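## Task

On the console (not fixed to the table), finish with MODE knob pulled out, CHECK switched off, PROGRAM selector on P1 and the lever at HOLD. The UNDER or OVER lamp must never light, not even briefly; it lights whenever MODE is out, CHECK is on and the lever is at CYCLE simultaneously while PROGRAM is anywhere other than P1.

## Robot and tools

Robot: two UR-type arms, left_arm and right_arm, each ending in a four-digit hand (index, middle, ring, thumb) with sixteen motors. left_arm carries a left hand, right_arm a right hand. Bases in the scene frame: left_arm at (+0.004, +0.499, 0) m, right_arm at (-0.029, -0.414, 0) m, both facing almost the same way.

Safe order for the console: the lamps need MODE out, CHECK on and lever at CYCLE together with a wrong PROGRAM. Put PROGRAM on its target (P1 or P4) first, and switch CHECK off before the other two conditions can meet. For scene 2, the lever must end at CYCLE with MODE out, so CHECK must already be off. The console is loose: press gently and steady it if needed so it does not slide or fall off the table (that fails the scene).

Frames: scene frame has its origin at table height midway between the nominal bases, +z up, +x out over the table, left_arm on +y. Reported hand poses and velocities are in each arm's own base frame. Offsets you send are along the current Hand target's own axes. Hand point axes (right hand): +z along straight fingers toward tips, +y out of the palm face, +x across the palm away from the thumb (on the left hand +x points toward the thumb). A mast sticks out at the wrist on the palm side and can collide.

Row layout (used by both execute_actions and move): one flat list of 48 numbers, each in [-1, 1], always including both arms. Order: left dx, dy, dz, rx, ry, rz; left hand 16 motor goals; left current_limit; left speed; then the same 24 for the right arm. Pose numbers are offsets from the Hand target at the start of the action or move, not absolute and not cumulative row to row; 1.0 equals 0.6 m or 180 degrees; rx, ry, rz form one rotation vector. All zeros re-asks for the current Hand target. Motor order per hand: index_mcp, index_abd, index_pip, index_dip, thumb_cmc, thumb_axl, thumb_mcp, thumb_ipl, middle_mcp, middle_abd, middle_pip, middle_dip, ring_mcp, ring_abd, ring_pip, ring_dip. Each is an absolute goal scaled between the hinge stops; straight values: _mcp +0.75, _abd 0.00, _pip +0.58, _dip +0.70, thumb_cmc +0.71, thumb_axl +0.68, thumb_mcp +0.23, thumb_ipl +0.17; lower values bend toward the palm. A 0 in a motor slot is a goal, not 'no change'; to leave a hand alone, copy back its hand_goal, hand_current_limit and hand_speed. current_limit maps -1..+1 to 0..550 mA (start +0.4); speed maps to (speed+1)/2 of 8.5 rad/s (start -0.6).

Tools:
- execute_actions(actions, cameras): actions is a list of actions; each action is up to 15 rows, one per 1/30 s step, last row held to fill 15 steps (0.5 s). Empty list returns state plus all camera images.
- move(target, speed, blend, stop_force, zero, blocking, cameras): straight-line paths for both arms to one row or a list of up to 15 rows, all offsets counted from the same starting Hand targets. speed in m/s, 0.002 to 3.6, default 0.25. blend in m rounds corners of a list. stop_force, 3 to 120 N, ends an arm's path when its wrist sensor feels that much push along its motion; not reliable when the hand rotates; omit it when backing off a contact; cannot combine with blocking=false. zero (default true) re-zeroes before the move. Result adds a 'move:' line: done, off_target, moving, held or fault, plus limits (paced = pose clipped, held = steps withheld).
- wait(seconds 0 to 10), stop() to brake a running move, zoom_image(camera, region [x0,y0,x1,y1], max 504x504) on the latest image, zero_wrist_force(arm), read_manual (licence text only), finished_scene(scene 1 or 2), which is irreversible and needs the goal to hold without the robot.

Cameras: cam_head_left, cam_head_right, cam_high, cam_low, cam_left_wrist, cam_right_wrist, all 672x504.

Results: end_effector_position (m), quaternion wxyz, velocities; Hand target (last commanded pose after a 32-degree orientation clip; the next offsets count from it; the hand often rests a little short); joint positions and torques; Wrist force/torque in the hand's axes plus the peak since last shown; hand_goal, hand_measured, hand_current_ma, hand_state (moving, goal, blocked, overload).

Hazards: arms are stiff; going even slightly past a firm contact can cause a fault stop (torque limits 136 N m big joints, 25.4 N m wrists; about 150 N outside force) freezing that arm 10 s. Keep approaches slow near contact. A finger motor at 495 mA or more for 5 s shuts down. Motors overheat from stretched poses or pushing; 85 C brakes the arm. Do not let the arms touch each other, do not pass close to an arm's own base, and avoid slams, drops or hard pushes.

Each tool is called after "Request:" as name(argument=value, ...), one argument or row to a line, values as JSON.

## Session

Request:
execute_actions(
  actions=[],
)

Scene clock: 0.00 s.
left_arm: end_effector_position=(+0.4573, +0.4061, +0.1500) hand_goal=(+0.754, +0.000, +0.576, +0.696, +0.714, +0.678, +0.226, +0.168, +0.754, +0.000, +0.576, +0.696, +0.754, +0.000, +0.576, +0.696) hand_measured=(+0.754, +0.000, +0.576, +0.696, +0.714, +0.678, +0.226, +0.168, +0.754, +0.000, +0.576, +0.696, +0.754, +0.000, +0.576, +0.696) hand_current_ma=(+0, +0, +0, +0, +0, +0, +0, +0, +0, +0, +0, +0, +0, +0, +0, +0) hand_state=(goal, goal, goal, goal, goal, goal, goal, goal, goal, goal, goal, goal, goal, goal, goal, goal) hand_current_limit=0.40 hand_speed=-0.60 end_effector_quat_wxyz=(-0.295, +0.348, +0.874, -0.168) | right_arm: end_effector_position=(+0.5658, +0.5398, +0.3205) hand_goal=(+0.754, +0.000, +0.576, +0.696, +0.714, +0.678, +0.226, +0.168, +0.754, +0.000, +0.576, +0.696, +0.754, +0.000, +0.576, +0.696) hand_measured=(+0.754, +0.000, +0.576, +0.696, +0.714, +0.678, +0.226, +0.168, +0.754, +0.000, +0.576, +0.696, +0.754, +0.000, +0.576, +0.696) hand_current_ma=(+0, +0, +0, +0, +0, +0, +0, +0, +0, +0, +0, +0, +0, +0, +0, +0) hand_state=(goal, goal, goal, goal, goal, goal, goal, goal, goal, goal, goal, goal, goal, goal, goal, goal) hand_current_limit=0.40 hand_speed=-0.60 end_effector_quat_wxyz=(-0.022, +0.160, +0.987, -0.017)
Joint positions: left_arm=[3.891 -2.066 -1.387 -1.855 1.946 -0.18] | right_arm=[0.54 -1.066 1.002 -1.451 -1.568 -0.71]
Joint velocities: within noise
Joint torques (N m): no reading
Wrist force (N): no reading
Wrist torque (N m): no reading
Wrist force, peak (N): no reading
Hand target: left_arm +0.4573, +0.4061, +0.1500; -0.295, +0.348, +0.874, -0.168 | right_arm +0.5658, +0.5398, +0.3205; -0.022, +0.160, +0.987, -0.017

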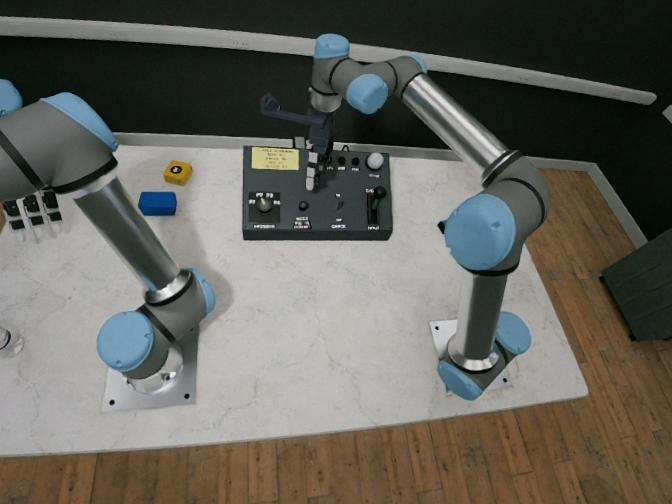

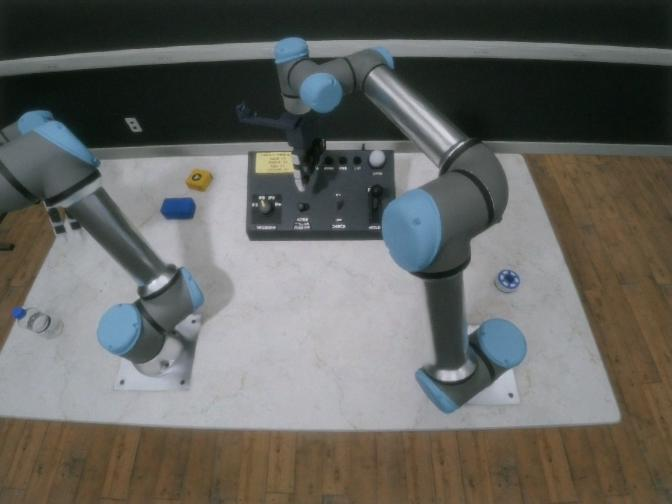

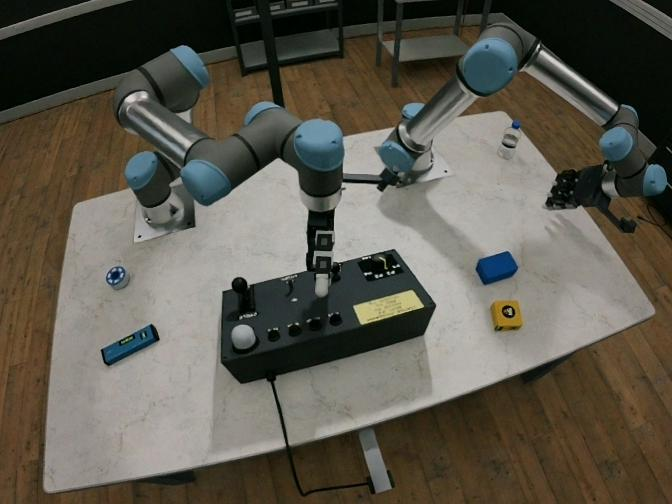

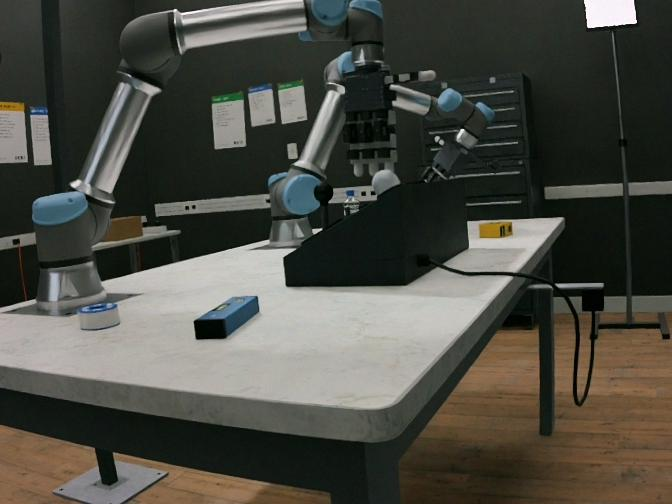

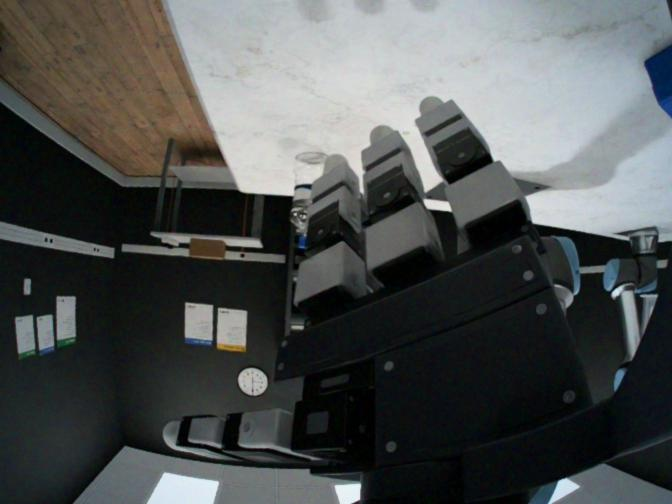

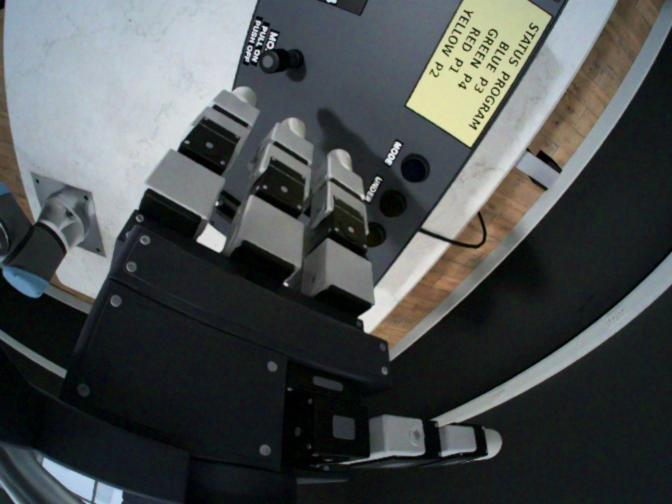

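Request:
zoom_image(
  camera="cam_head_left",
  region=[230, 130, 410, 250],
)

Request:
zoom_image(
  camera="cam_high",
  region=[210, 230, 450, 390],
)

Request:
zoom_image(
  camera="cam_head_right",
  region=[230, 130, 410, 250],
)

Request:
zoom_image(
  camera="cam_low",
  region=[270, 150, 500, 310],
)

Scaled by 2.800 from the camera's 672x504 image, which has a finer 960x720 frame.

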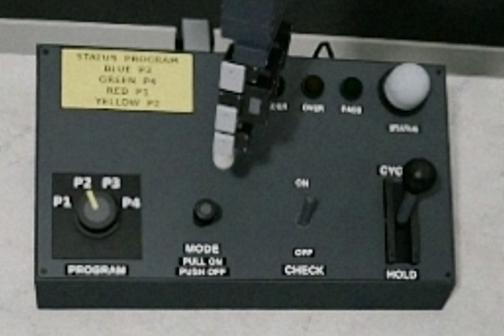

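Scaled by 2.100 from the camera's 672x504 image, which has a finer 960x720 frame.

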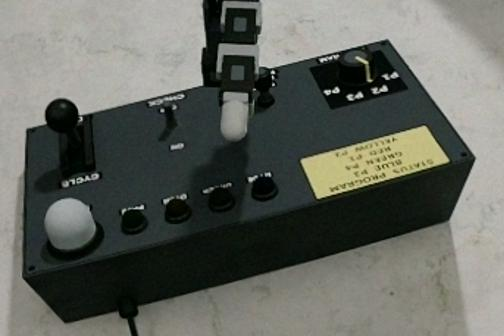

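Scaled by 2.800 from the camera's 672x504 image, which has a finer 960x720 frame.

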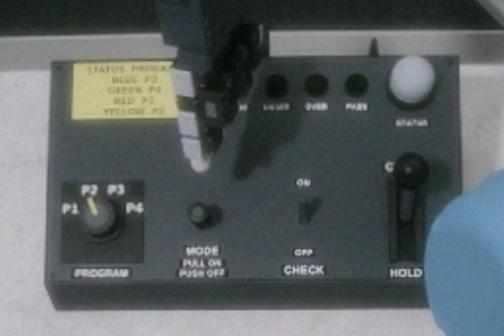

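Scaled by 2.191 from the camera's 672x504 image, which has a finer 960x720 frame.

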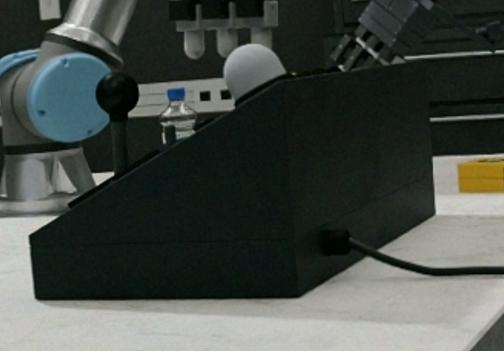

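Request:
move(
  target=[0,0,0,0,0,0,0.754,0,0.576,0.696,0.714,0.678,0.226,0.168,0.754,0,0.576,0.696,0.754,0,0.576,0.696,0.4,-0.6,0.35,0,-0.25,0,0,0,0.754,0,0.576,0.696,0.714,0.678,0.226,0.168,0.754,0,0.576,0.696,0.754,0,0.576,0.696,0.4,-0.6],
  cameras=["all"],
)

Scene clock: 79.20 s.
left_arm: end_effector_position=(+0.4573, +0.4061, +0.1500) hand_goal=(+0.754, +0.000, +0.576, +0.696, +0.714, +0.678, +0.226, +0.168, +0.754, +0.000, +0.576, +0.696, +0.754, +0.000, +0.576, +0.696) hand_measured=(+0.750, +0.000, +0.576, +0.696, +0.712, +0.678, +0.224, +0.168, +0.750, +0.000, +0.576, +0.696, +0.750, +0.000, +0.576, +0.696) hand_current_ma=(-6, +0, +1, +0, -2, -1, -2, +0, -6, +0, +1, +0, -6, +0, +1, +0) hand_state=(goal, goal, goal, goal, goal, goal, goal, goal, goal, goal, goal, goal, goal, goal, goal, goal) hand_current_limit=0.40 hand_speed=-0.60 end_effector_quat_wxyz=(-0.295, +0.348, +0.874, -0.168) | right_arm: end_effector_position=(+0.3740, +0.6101, +0.4783) hand_goal=(+0.754, +0.000, +0.576, +0.696, +0.714, +0.678, +0.226, +0.168, +0.754, +0.000, +0.576, +0.696, +0.754, +0.000, +0.576, +0.696) hand_measured=(+0.754, +0.000, +0.576, +0.696, +0.714, +0.678, +0.224, +0.168, +0.754, +0.000, +0.576, +0.696, +0.754, +0.000, +0.576, +0.696) hand_current_ma=(+0, +0, +0, +0, +0, +0, -2, +0, +0, +0, +0, +0, +0, +0, +0, +0) hand_state=(goal, goal, goal, goal, goal, goal, goal, goal, goal, goal, goal, goal, goal, goal, goal, goal) hand_current_limit=0.40 hand_speed=-0.60 end_effector_quat_wxyz=(-0.022, +0.160, +0.987, -0.017)
Joint positions: left_arm=[3.891 -2.066 -1.387 -1.855 1.946 -0.18] | right_arm=[0.805 -1.161 0.728 -1.084 -1.554 -0.446]
Joint torques (N m): left_arm=[-1.05 39.76 22.52 1.19 0.67 -0.15] | right_arm=[8.67 -32.88 -37.92 0.09 -1.58 2.26]
Wrist force (N): left_arm=[0.0 0.0 0.1] | right_arm=[0.1 0.5 -0.1]
Wrist torque (N m): left_arm=[0.00 -0.01 0.00] | right_arm=[0.06 -0.04 -0.01]
Wrist force, peak (N): left_arm=[-0.2 0.2 0.4] | right_arm=[-1.3 -0.1 1.0]
Hand target: left_arm +0.4573, +0.4061, +0.1500; -0.295, +0.348, +0.874, -0.168 | right_arm +0.3740, +0.6101, +0.4783; -0.022, +0.160, +0.987, -0.017
Off the commanded pose: left_arm 0.000 m, 0 deg | right_arm 0.000 m, 0 deg.
move: done

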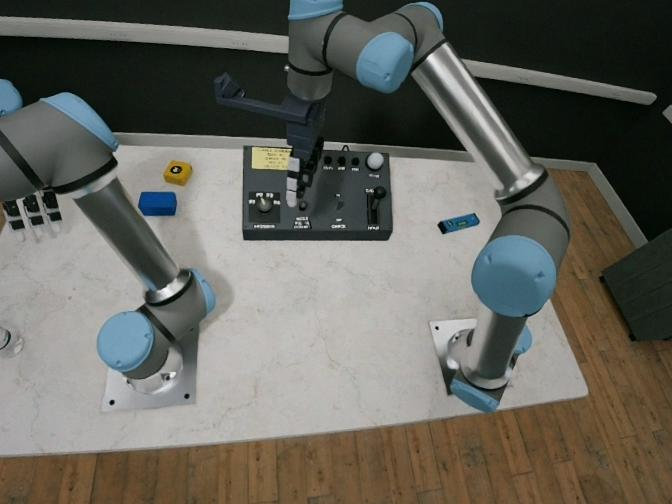

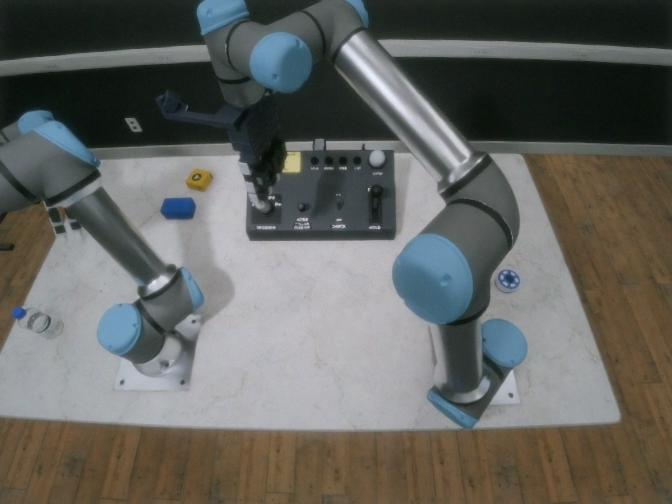

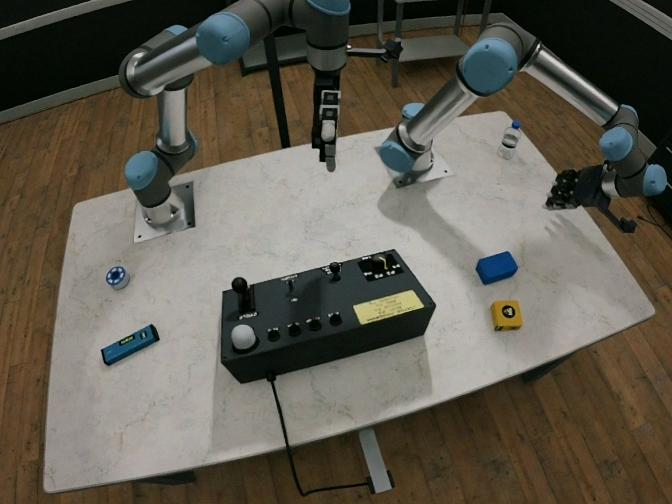

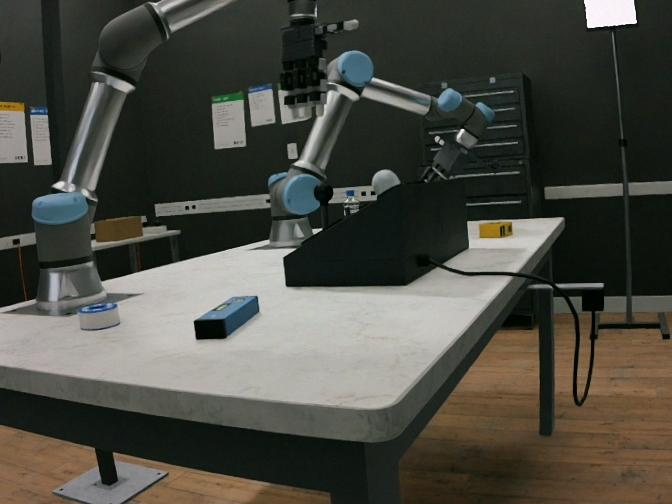

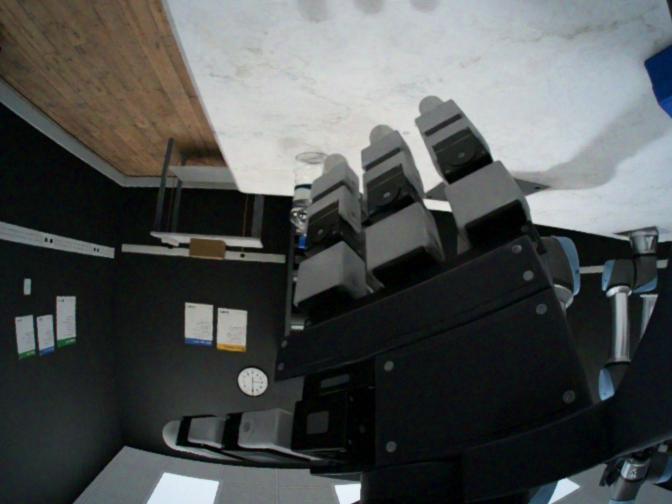

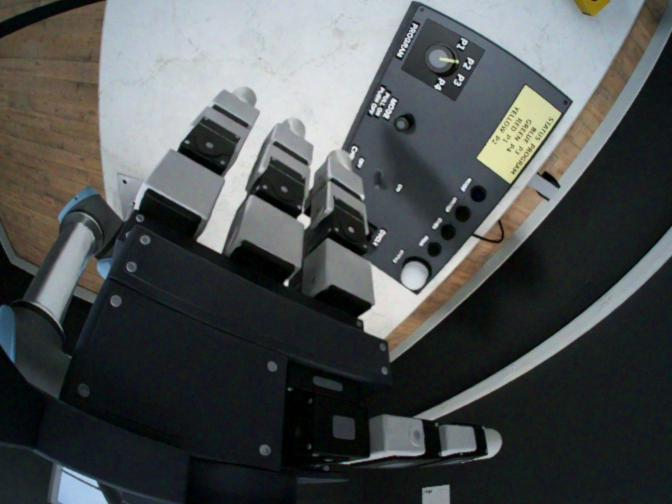

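Request:
zoom_image(
  camera="cam_right_wrist",
  region=[340, 0, 590, 190],
)

Request:
zoom_image(
  camera="cam_right_wrist",
  region=[340, 130, 520, 300],
)

Request:
zoom_image(
  camera="cam_high",
  region=[210, 240, 450, 390],
)

Request:
zoom_image(
  camera="cam_head_left",
  region=[235, 140, 400, 245],
)

Scaled by 2.016 from the camera's 672x504 image, which has a finer 960x720 frame.

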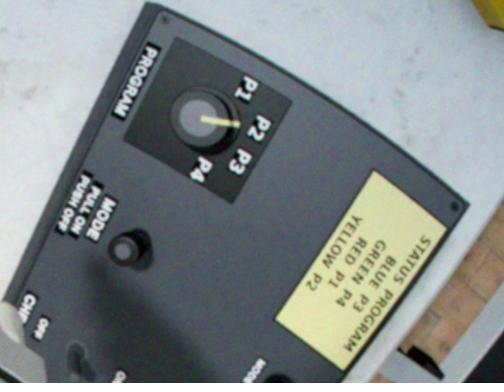

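Scaled by 2.800 from the camera's 672x504 image, which has a finer 960x720 frame.

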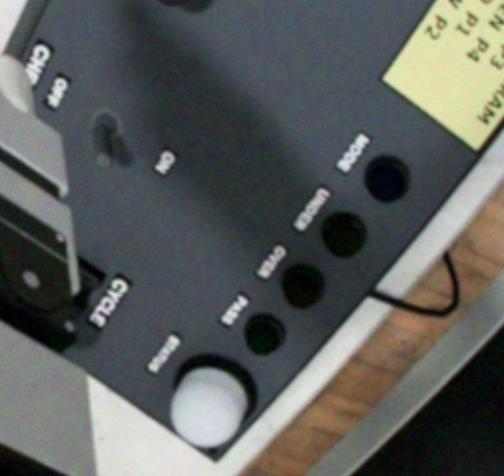

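Scaled by 2.100 from the camera's 672x504 image, which has a finer 960x720 frame.

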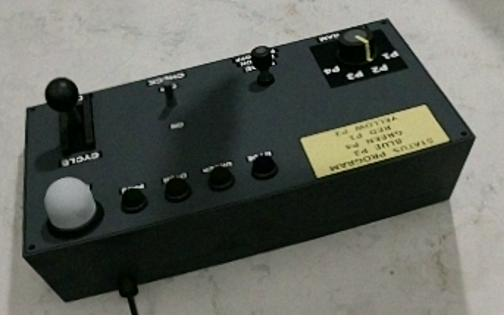

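Scaled by 3.055 from the camera's 672x504 image, which has a finer 960x720 frame.

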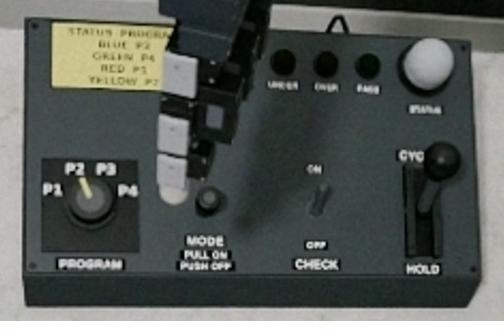

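Request:
move(
  target=[0,0,0,0,0,0,0.754,0,0.576,0.696,0.714,0.678,0.226,0.168,0.754,0,0.576,0.696,0.754,0,0.576,0.696,0.4,-0.6,-0.157,-0.313,0.137,0,0,-0.602,0.754,0,0.576,0.696,0.714,0.678,0.226,0.168,0.754,0,0.576,0.696,0.754,0,0.576,0.696,0.4,-0.6],
  cameras=["all"],
  speed=0.4,
)

Request:
zoom_image(
  camera="cam_right_wrist",
  region=[100, 0, 604, 378],
)

Scene clock: 162.07 s.
left_arm: end_effector_position=(+0.4573, +0.4061, +0.1500) hand_goal=(+0.754, +0.000, +0.576, +0.696, +0.714, +0.678, +0.226, +0.168, +0.754, +0.000, +0.576, +0.696, +0.754, +0.000, +0.576, +0.696) hand_measured=(+0.750, +0.000, +0.576, +0.696, +0.712, +0.678, +0.224, +0.168, +0.750, +0.000, +0.576, +0.696, +0.750, +0.000, +0.576, +0.696) hand_current_ma=(-6, +0, +1, +0, -2, -1, -2, +0, -6, +0, +1, +0, -6, +0, +1, +0) hand_state=(goal, goal, goal, goal, goal, goal, goal, goal, goal, goal, goal, goal, goal, goal, goal, goal) hand_current_limit=0.40 hand_speed=-0.60 end_effector_quat_wxyz=(-0.295, +0.348, +0.874, -0.168) | right_arm: end_effector_position=(+0.4003, +0.4001, +0.4002) hand_goal=(+0.754, +0.000, +0.576, +0.696, +0.714, +0.678, +0.226, +0.168, +0.754, +0.000, +0.576, +0.696, +0.754, +0.000, +0.576, +0.696) hand_measured=(+0.754, +0.000, +0.576, +0.696, +0.714, +0.678, +0.224, +0.168, +0.754, +0.000, +0.576, +0.696, +0.754, +0.000, +0.576, +0.696) hand_current_ma=(+0, +0, +0, +0, +0, +0, -2, +0, +0, +0, +0, +0, +0, +0, +0, +0) hand_state=(goal, goal, goal, goal, goal, goal, goal, goal, goal, goal, goal, goal, goal, goal, goal, goal) hand_current_limit=0.40 hand_speed=-0.60 end_effector_quat_wxyz=(+0.027, +0.707, -0.707, -0.008)
Joint positions: left_arm=[3.891 -2.066 -1.387 -1.855 1.946 -0.18] | right_arm=[0.443 -1.269 1.107 -1.354 -1.574 -2.698]
Joint torques (N m): left_arm=[-0.03 38.45 22.96 1.06 0.62 0.11] | right_arm=[-9.99 -46.83 -12.7 -4.48 1.1 -2.17]
Wrist force (N): left_arm=[0.3 0.0 0.4] | right_arm=[0.2 0.5 0.4]
Wrist torque (N m): left_arm=[-0.04 -0.03 0.02] | right_arm=[-0.05 -0.03 0.19]
Wrist force, peak (N): left_arm=[0.2 0.1 0.6] | right_arm=[0.4 1.2 0.3]
Hand target: left_arm +0.4573, +0.4061, +0.1500; -0.295, +0.348, +0.874, -0.168 | right_arm +0.4003, +0.4001, +0.4002; +0.027, +0.707, -0.707, -0.008
Off the commanded pose: left_arm 0.000 m, 0 deg | right_arm 0.000 m, 0 deg.
move: done

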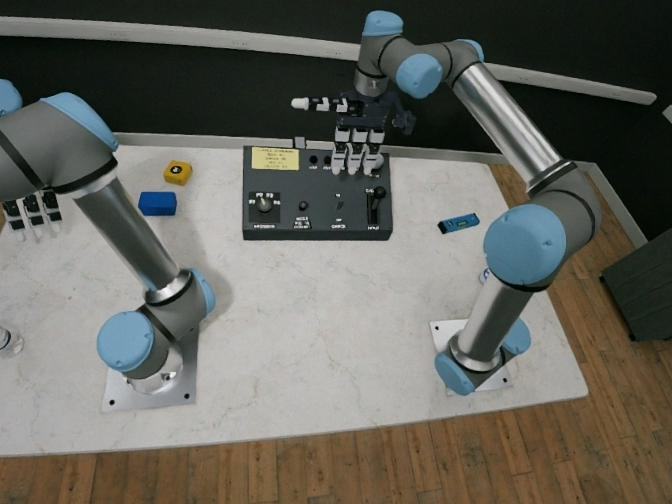

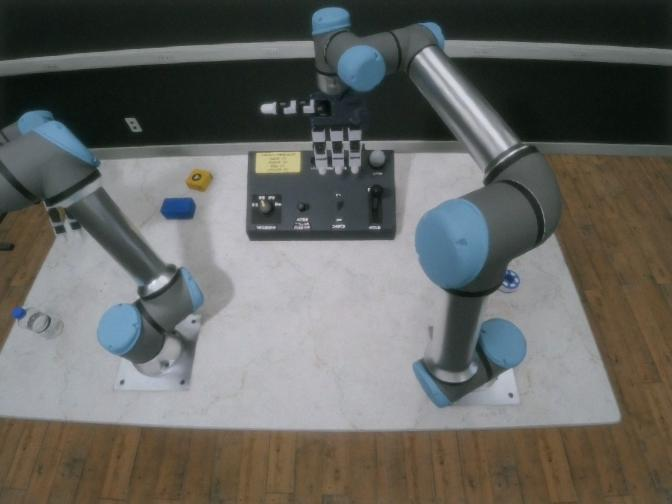

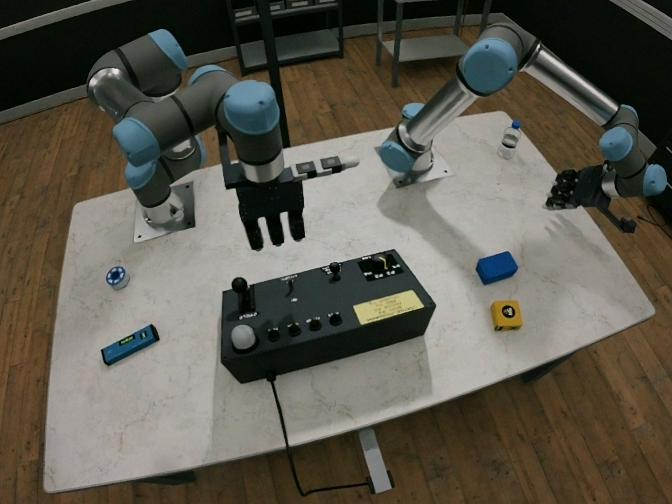

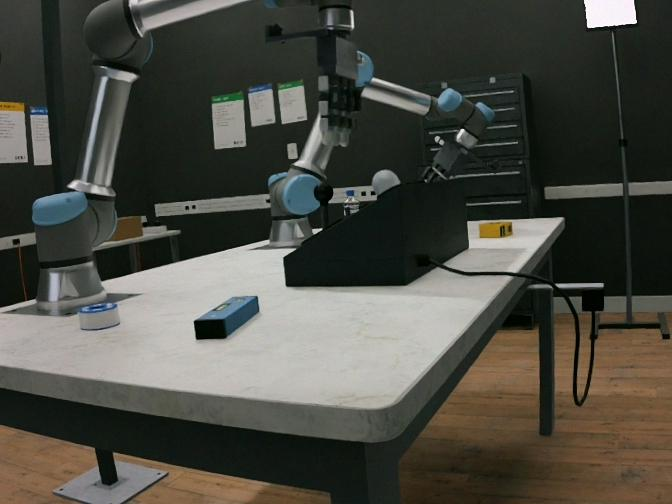

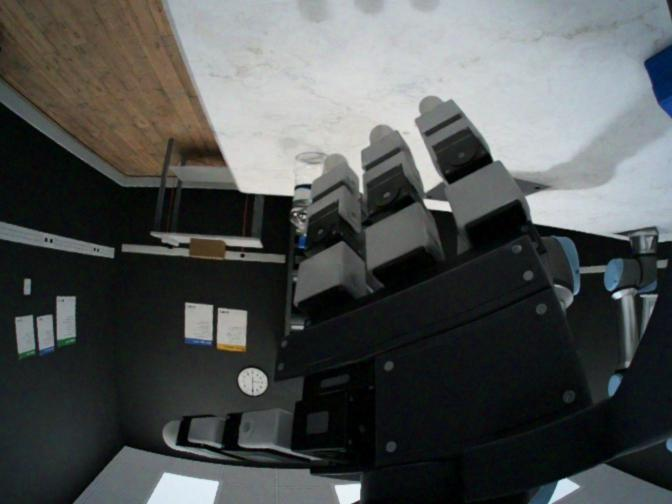

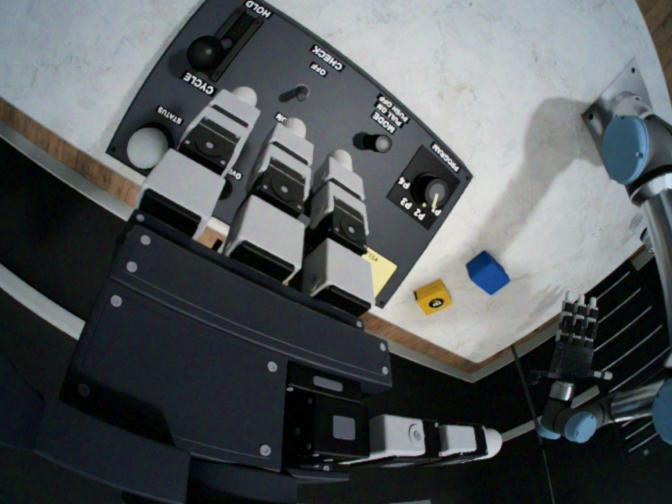

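Scaled by 1.000.

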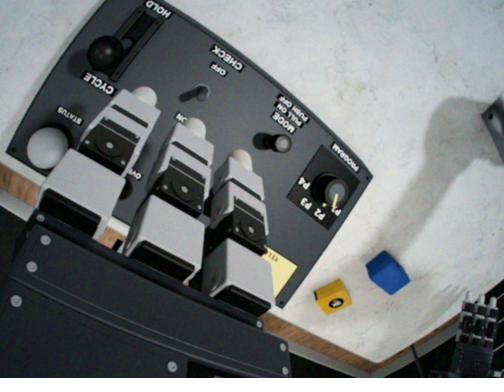

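Request:
zoom_image(
  camera="cam_right_wrist",
  region=[350, 80, 480, 230],
)

Request:
zoom_image(
  camera="cam_right_wrist",
  region=[170, 10, 350, 160],
)

Scaled by 3.360 from the camera's 672x504 image, which has a finer 960x720 frame.

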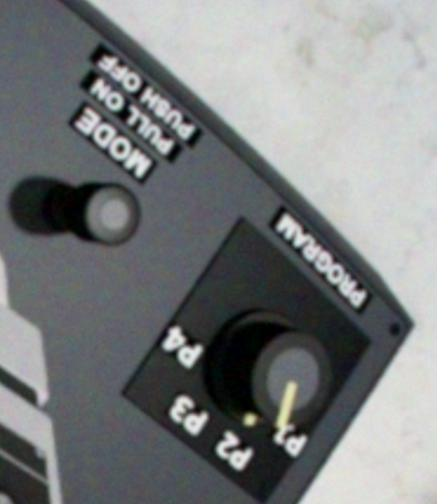

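Scaled by 2.800 from the camera's 672x504 image, which has a finer 960x720 frame.

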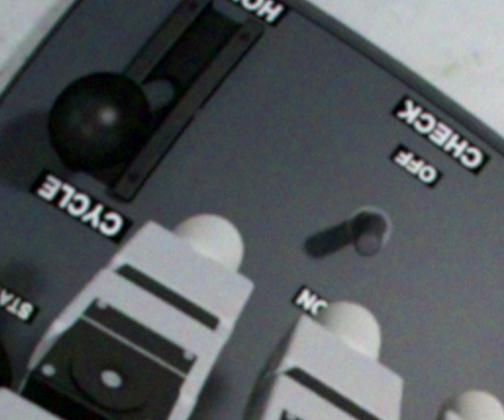

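Request:
zoom_image(
  camera="cam_head_left",
  region=[320, 180, 360, 225],
)

Request:
zoom_image(
  camera="cam_high",
  region=[260, 250, 350, 310],
)

Request:
zoom_image(
  camera="cam_right_wrist",
  region=[260, 50, 340, 130],
)

Scaled by 11.200 from the camera's 672x504 image, which has a finer 960x720 frame.

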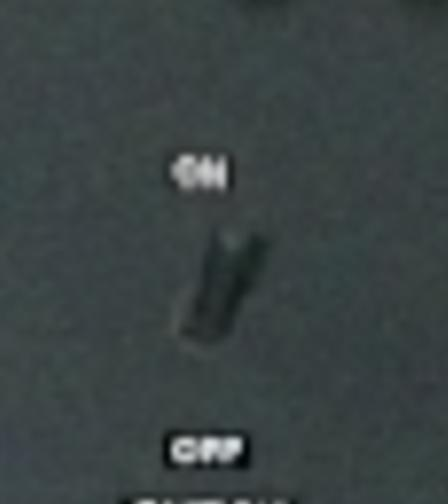

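Scaled by 5.600 from the camera's 672x504 image, which has a finer 960x720 frame.

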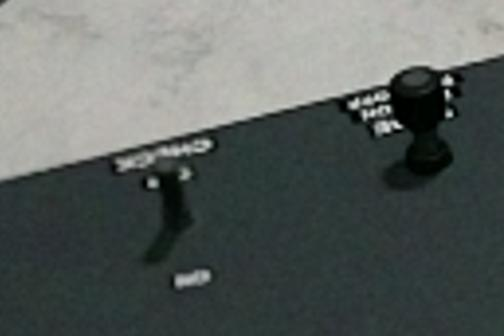

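Scaled by 6.300 from the camera's 672x504 image, which has a finer 960x720 frame.

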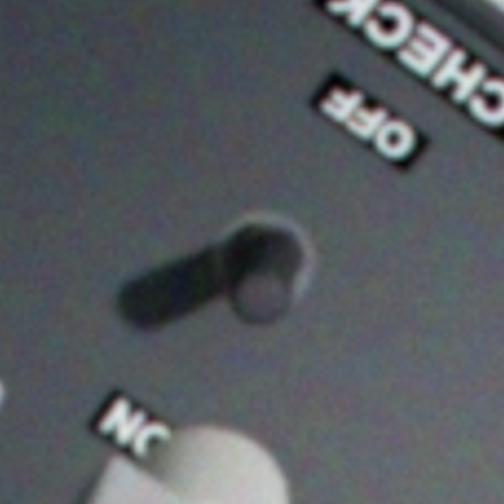

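Request:
move(
  target=[0,0,0,0,0,0,0.754,0,0.576,0.696,0.714,0.678,0.226,0.168,0.754,0,0.576,0.696,0.754,0,0.576,0.696,0.4,-0.6,0.165,-0.12,0.065,0.0158,-0.0086,0,0.754,0,0.576,0.696,0.714,0.678,0.226,0.168,0.754,0,0.576,0.696,0.754,0,0.576,0.696,0.4,-0.6],
  cameras=["all"],
  speed=0.3,
)

Request:
zoom_image(
  camera="cam_right_wrist",
  region=[150, 0, 450, 225],
)

Scene clock: 221.60 s.
left_arm: end_effector_position=(+0.4573, +0.4061, +0.1500) hand_goal=(+0.754, +0.000, +0.576, +0.696, +0.714, +0.678, +0.226, +0.168, +0.754, +0.000, +0.576, +0.696, +0.754, +0.000, +0.576, +0.696) hand_measured=(+0.750, +0.000, +0.576, +0.696, +0.712, +0.678, +0.224, +0.168, +0.750, +0.000, +0.576, +0.696, +0.750, +0.000, +0.576, +0.696) hand_current_ma=(-6, +0, +1, +0, -2, -1, -2, +0, -6, +0, +1, +0, -6, +0, +1, +0) hand_state=(goal, goal, goal, goal, goal, goal, goal, goal, goal, goal, goal, goal, goal, goal, goal, goal) hand_current_limit=0.40 hand_speed=-0.60 end_effector_quat_wxyz=(-0.295, +0.348, +0.874, -0.168) | right_arm: end_effector_position=(+0.4703, +0.3001, +0.3605) hand_goal=(+0.754, +0.000, +0.576, +0.696, +0.714, +0.678, +0.226, +0.168, +0.754, +0.000, +0.576, +0.696, +0.754, +0.000, +0.576, +0.696) hand_measured=(+0.754, +0.000, +0.576, +0.696, +0.714, +0.678, +0.224, +0.168, +0.754, +0.000, +0.576, +0.696, +0.754, +0.000, +0.576, +0.696) hand_current_ma=(+0, +0, +0, +0, +0, +0, -2, +0, +0, +0, +0, +0, +0, +0, +0, +0) hand_state=(goal, goal, goal, goal, goal, goal, goal, goal, goal, goal, goal, goal, goal, goal, goal, goal) hand_current_limit=0.40 hand_speed=-0.60 end_effector_quat_wxyz=(+0.000, +0.707, -0.707, +0.000)
Joint positions: left_arm=[3.891 -2.066 -1.387 -1.855 1.946 -0.18] | right_arm=[0.247 -1.298 1.251 -1.525 -1.571 -2.895]
Joint torques (N m): left_arm=[-1.94 39.24 21.94 1.05 0.59 -0.1] | right_arm=[-9.46 -29.3 -12.6 -4.51 1.17 -2.43]
Wrist force (N): left_arm=[-0.2 0.0 0.1] | right_arm=[-0.1 0.7 0.0]
Wrist torque (N m): left_arm=[0.00 0.02 -0.01] | right_arm=[0.03 -0.04 0.22]
Wrist force, peak (N): left_arm=[-0.1 0.3 0.5] | right_arm=[-1.2 1.5 0.1]
Hand target: left_arm +0.4573, +0.4061, +0.1500; -0.295, +0.348, +0.874, -0.168 | right_arm +0.4704, +0.3000, +0.3604; +0.000, +0.707, -0.707, +0.000
Off the commanded pose: left_arm 0.000 m, 0 deg | right_arm 0.000 m, 0 deg.
move: done

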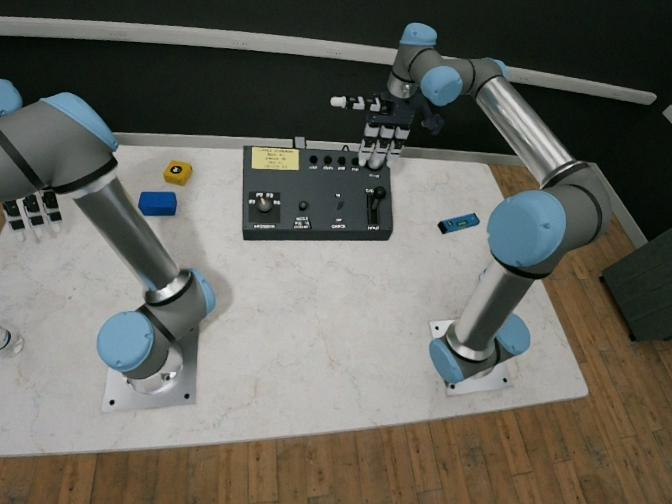

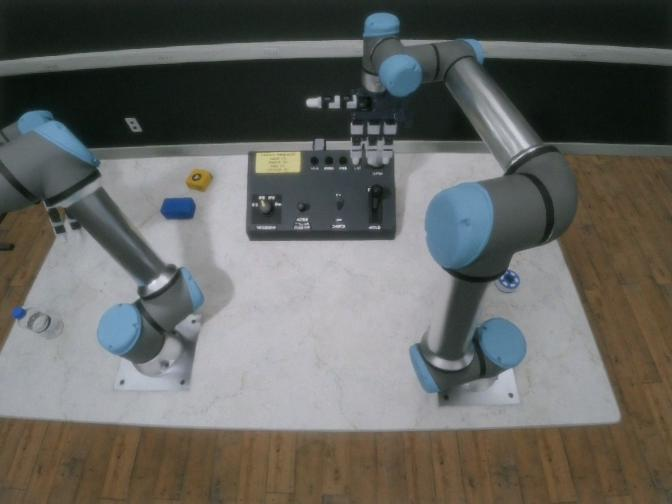

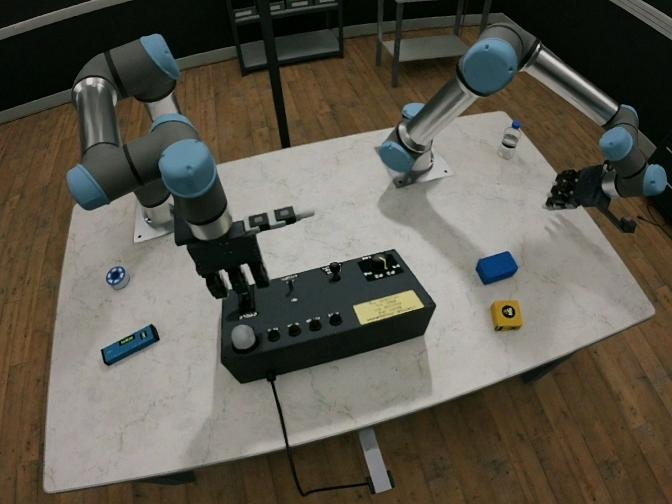

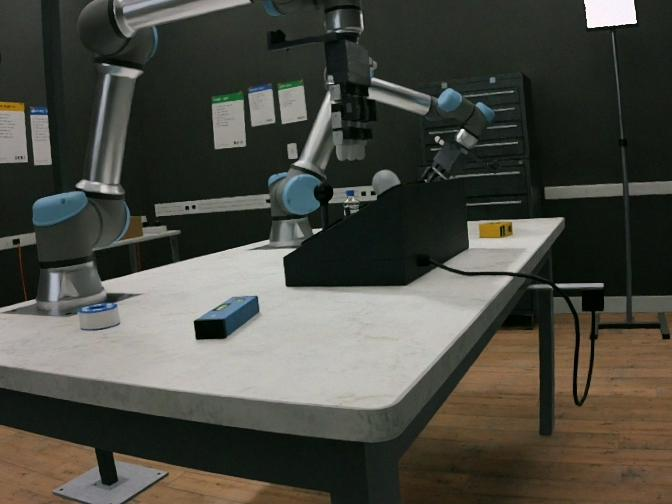

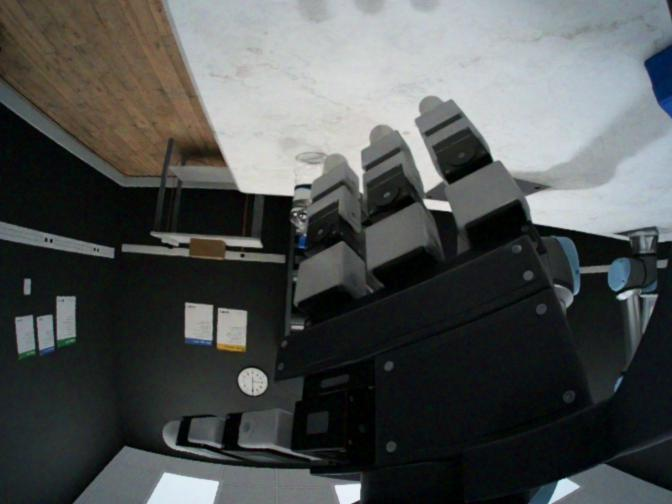

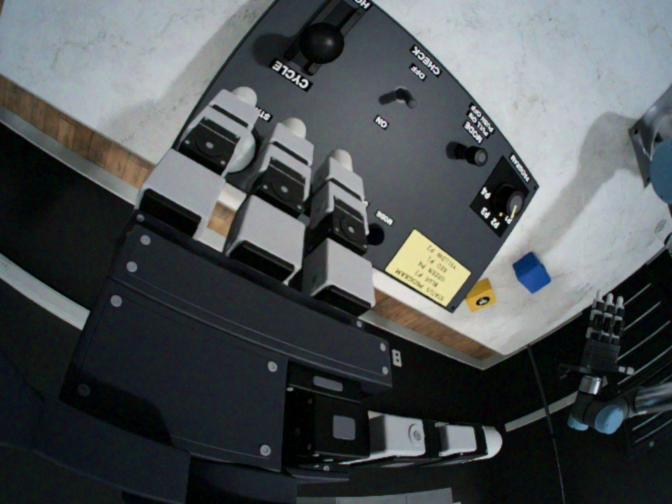

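Scaled by 1.680 from the camera's 672x504 image, which has a finer 960x720 frame.

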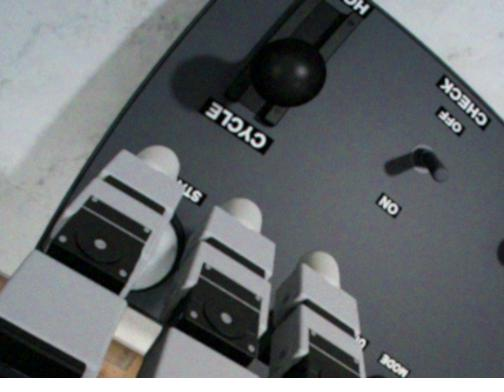

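Request:
move(
  target=[
    [0,0,0,0,0,0,0.754,0,0.576,0.696,0.714,0.678,0.226,0.168,0.754,0,0.576,0.696,0.754,0,0.576,0.696,0.4,-0.6,0.0683,0.0555,0,0,0,0,1,0,0.576,0.696,0.714,0.678,0.226,0.168,1,0,0.576,0.696,0.754,0,0.576,0.696,0.78,-0.6],
    [0,0,0,0,0,0,0.754,0,0.576,0.696,0.714,0.678,0.226,0.168,0.754,0,0.576,0.696,0.754,0,0.576,0.696,0.4,-0.6,0.0683,0.0555,0.164,0,0,0,1,0,0.576,0.696,0.714,0.678,0.226,0.168,1,0,0.576,0.696,0.754,0,0.576,0.696,0.78,-0.6],
  ],
  cameras=["all"],
  speed=[0.2,0.1],
  stop_force=15,
)

Request:
zoom_image(
  camera="cam_low",
  region=[270, 110, 500, 300],
)

Scene clock: 279.40 s.
left_arm: end_effector_position=(+0.4573, +0.4061, +0.1500) hand_goal=(+0.754, +0.000, +0.576, +0.696, +0.714, +0.678, +0.226, +0.168, +0.754, +0.000, +0.576, +0.696, +0.754, +0.000, +0.576, +0.696) hand_measured=(+0.750, +0.000, +0.576, +0.696, +0.712, +0.678, +0.224, +0.168, +0.750, +0.000, +0.576, +0.696, +0.750, +0.000, +0.576, +0.696) hand_current_ma=(-6, +0, +1, +0, -2, -1, -2, +0, -6, +0, +1, +0, -6, +0, +1, +0) hand_state=(goal, goal, goal, goal, goal, goal, goal, goal, goal, goal, goal, goal, goal, goal, goal, goal) hand_current_limit=0.40 hand_speed=-0.60 end_effector_quat_wxyz=(-0.295, +0.348, +0.874, -0.168) | right_arm: end_effector_position=(+0.4371, +0.2591, +0.2620) hand_goal=(+1.000, +0.000, +0.576, +0.696, +0.714, +0.678, +0.226, +0.168, +1.000, +0.000, +0.576, +0.696, +0.754, +0.000, +0.576, +0.696) hand_measured=(+0.992, +0.000, +0.576, +0.696, +0.714, +0.678, +0.224, +0.168, +0.992, +0.000, +0.576, +0.696, +0.754, +0.000, +0.576, +0.696) hand_current_ma=(-7, +0, +0, +0, +0, +0, -2, +0, -7, +0, +0, +0, +0, +0, +0, +0) hand_state=(goal, goal, goal, goal, goal, goal, goal, goal, goal, goal, goal, goal, goal, goal, goal, goal) hand_current_limit=0.78 hand_speed=-0.60 end_effector_quat_wxyz=(+0.000, +0.707, -0.707, +0.000)
Joint positions: left_arm=[3.891 -2.066 -1.387 -1.855 1.946 -0.18] | right_arm=[0.19 -1.392 1.621 -1.801 -1.57 -2.951]
Joint torques (N m): left_arm=[-0.69 39.81 21.17 1.13 0.85 -0.06] | right_arm=[-8.67 -24.74 -11.65 -4.42 0.98 1.73]
Wrist force (N): left_arm=[0.0 -0.1 0.3] | right_arm=[-0.1 1.0 -0.1]
Wrist torque (N m): left_arm=[-0.03 0.00 0.00] | right_arm=[0.03 -0.05 0.22]
Wrist force, peak (N): left_arm=[0.0 -0.1 0.5] | right_arm=[0.6 1.7 -0.1]
Hand target: left_arm +0.4573, +0.4061, +0.1500; -0.295, +0.348, +0.874, -0.168 | right_arm +0.4371, +0.2591, +0.2620; +0.000, +0.707, -0.707, +0.000
Off the commanded pose: left_arm 0.000 m, 0 deg | right_arm 0.000 m, 0 deg.
move: done

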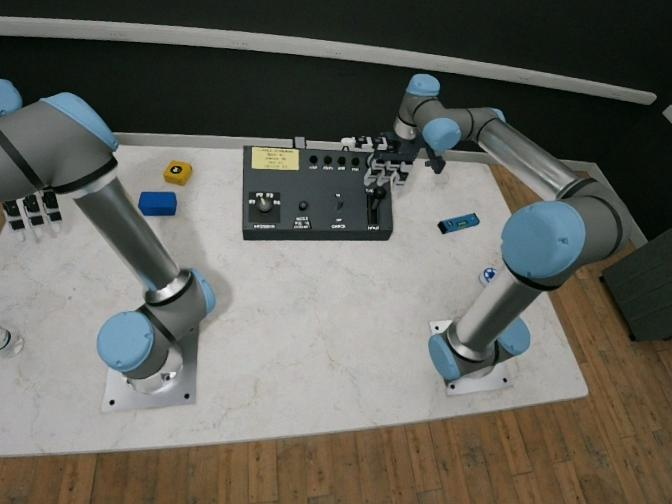

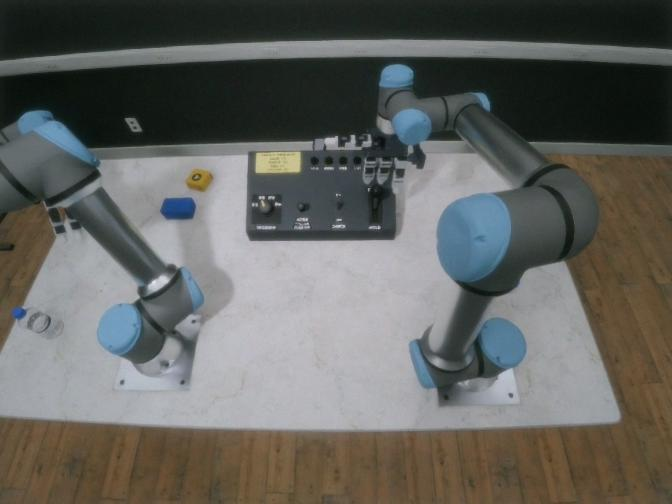

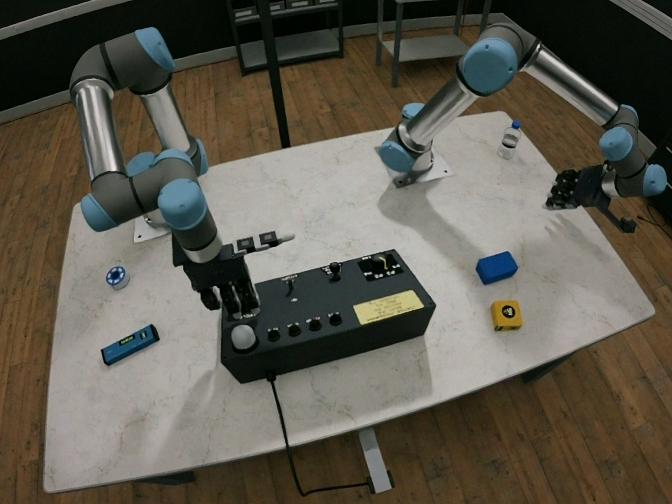

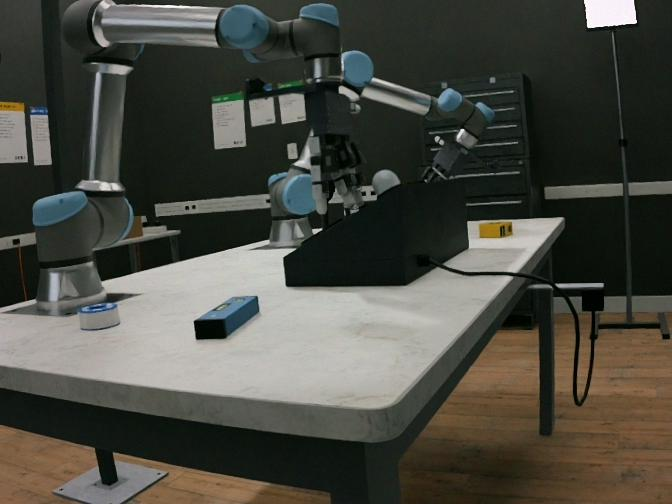

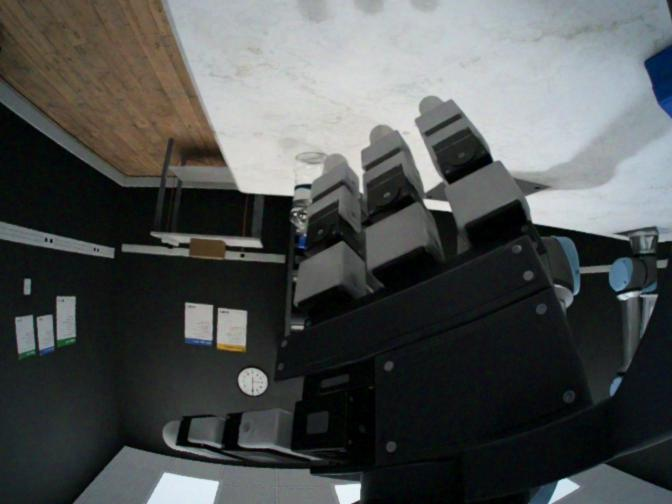

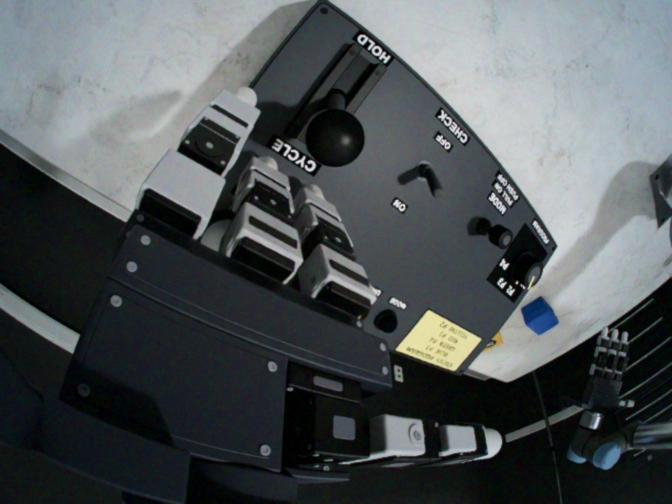

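Scaled by 2.191 from the camera's 672x504 image, which has a finer 960x720 frame.

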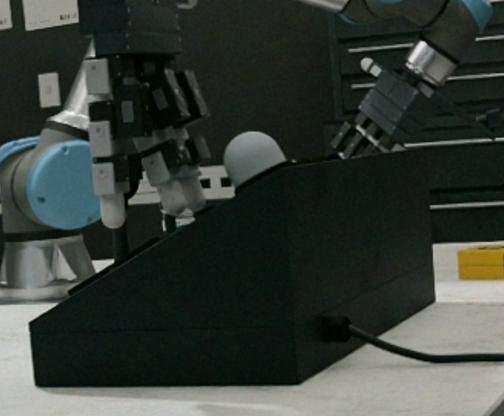

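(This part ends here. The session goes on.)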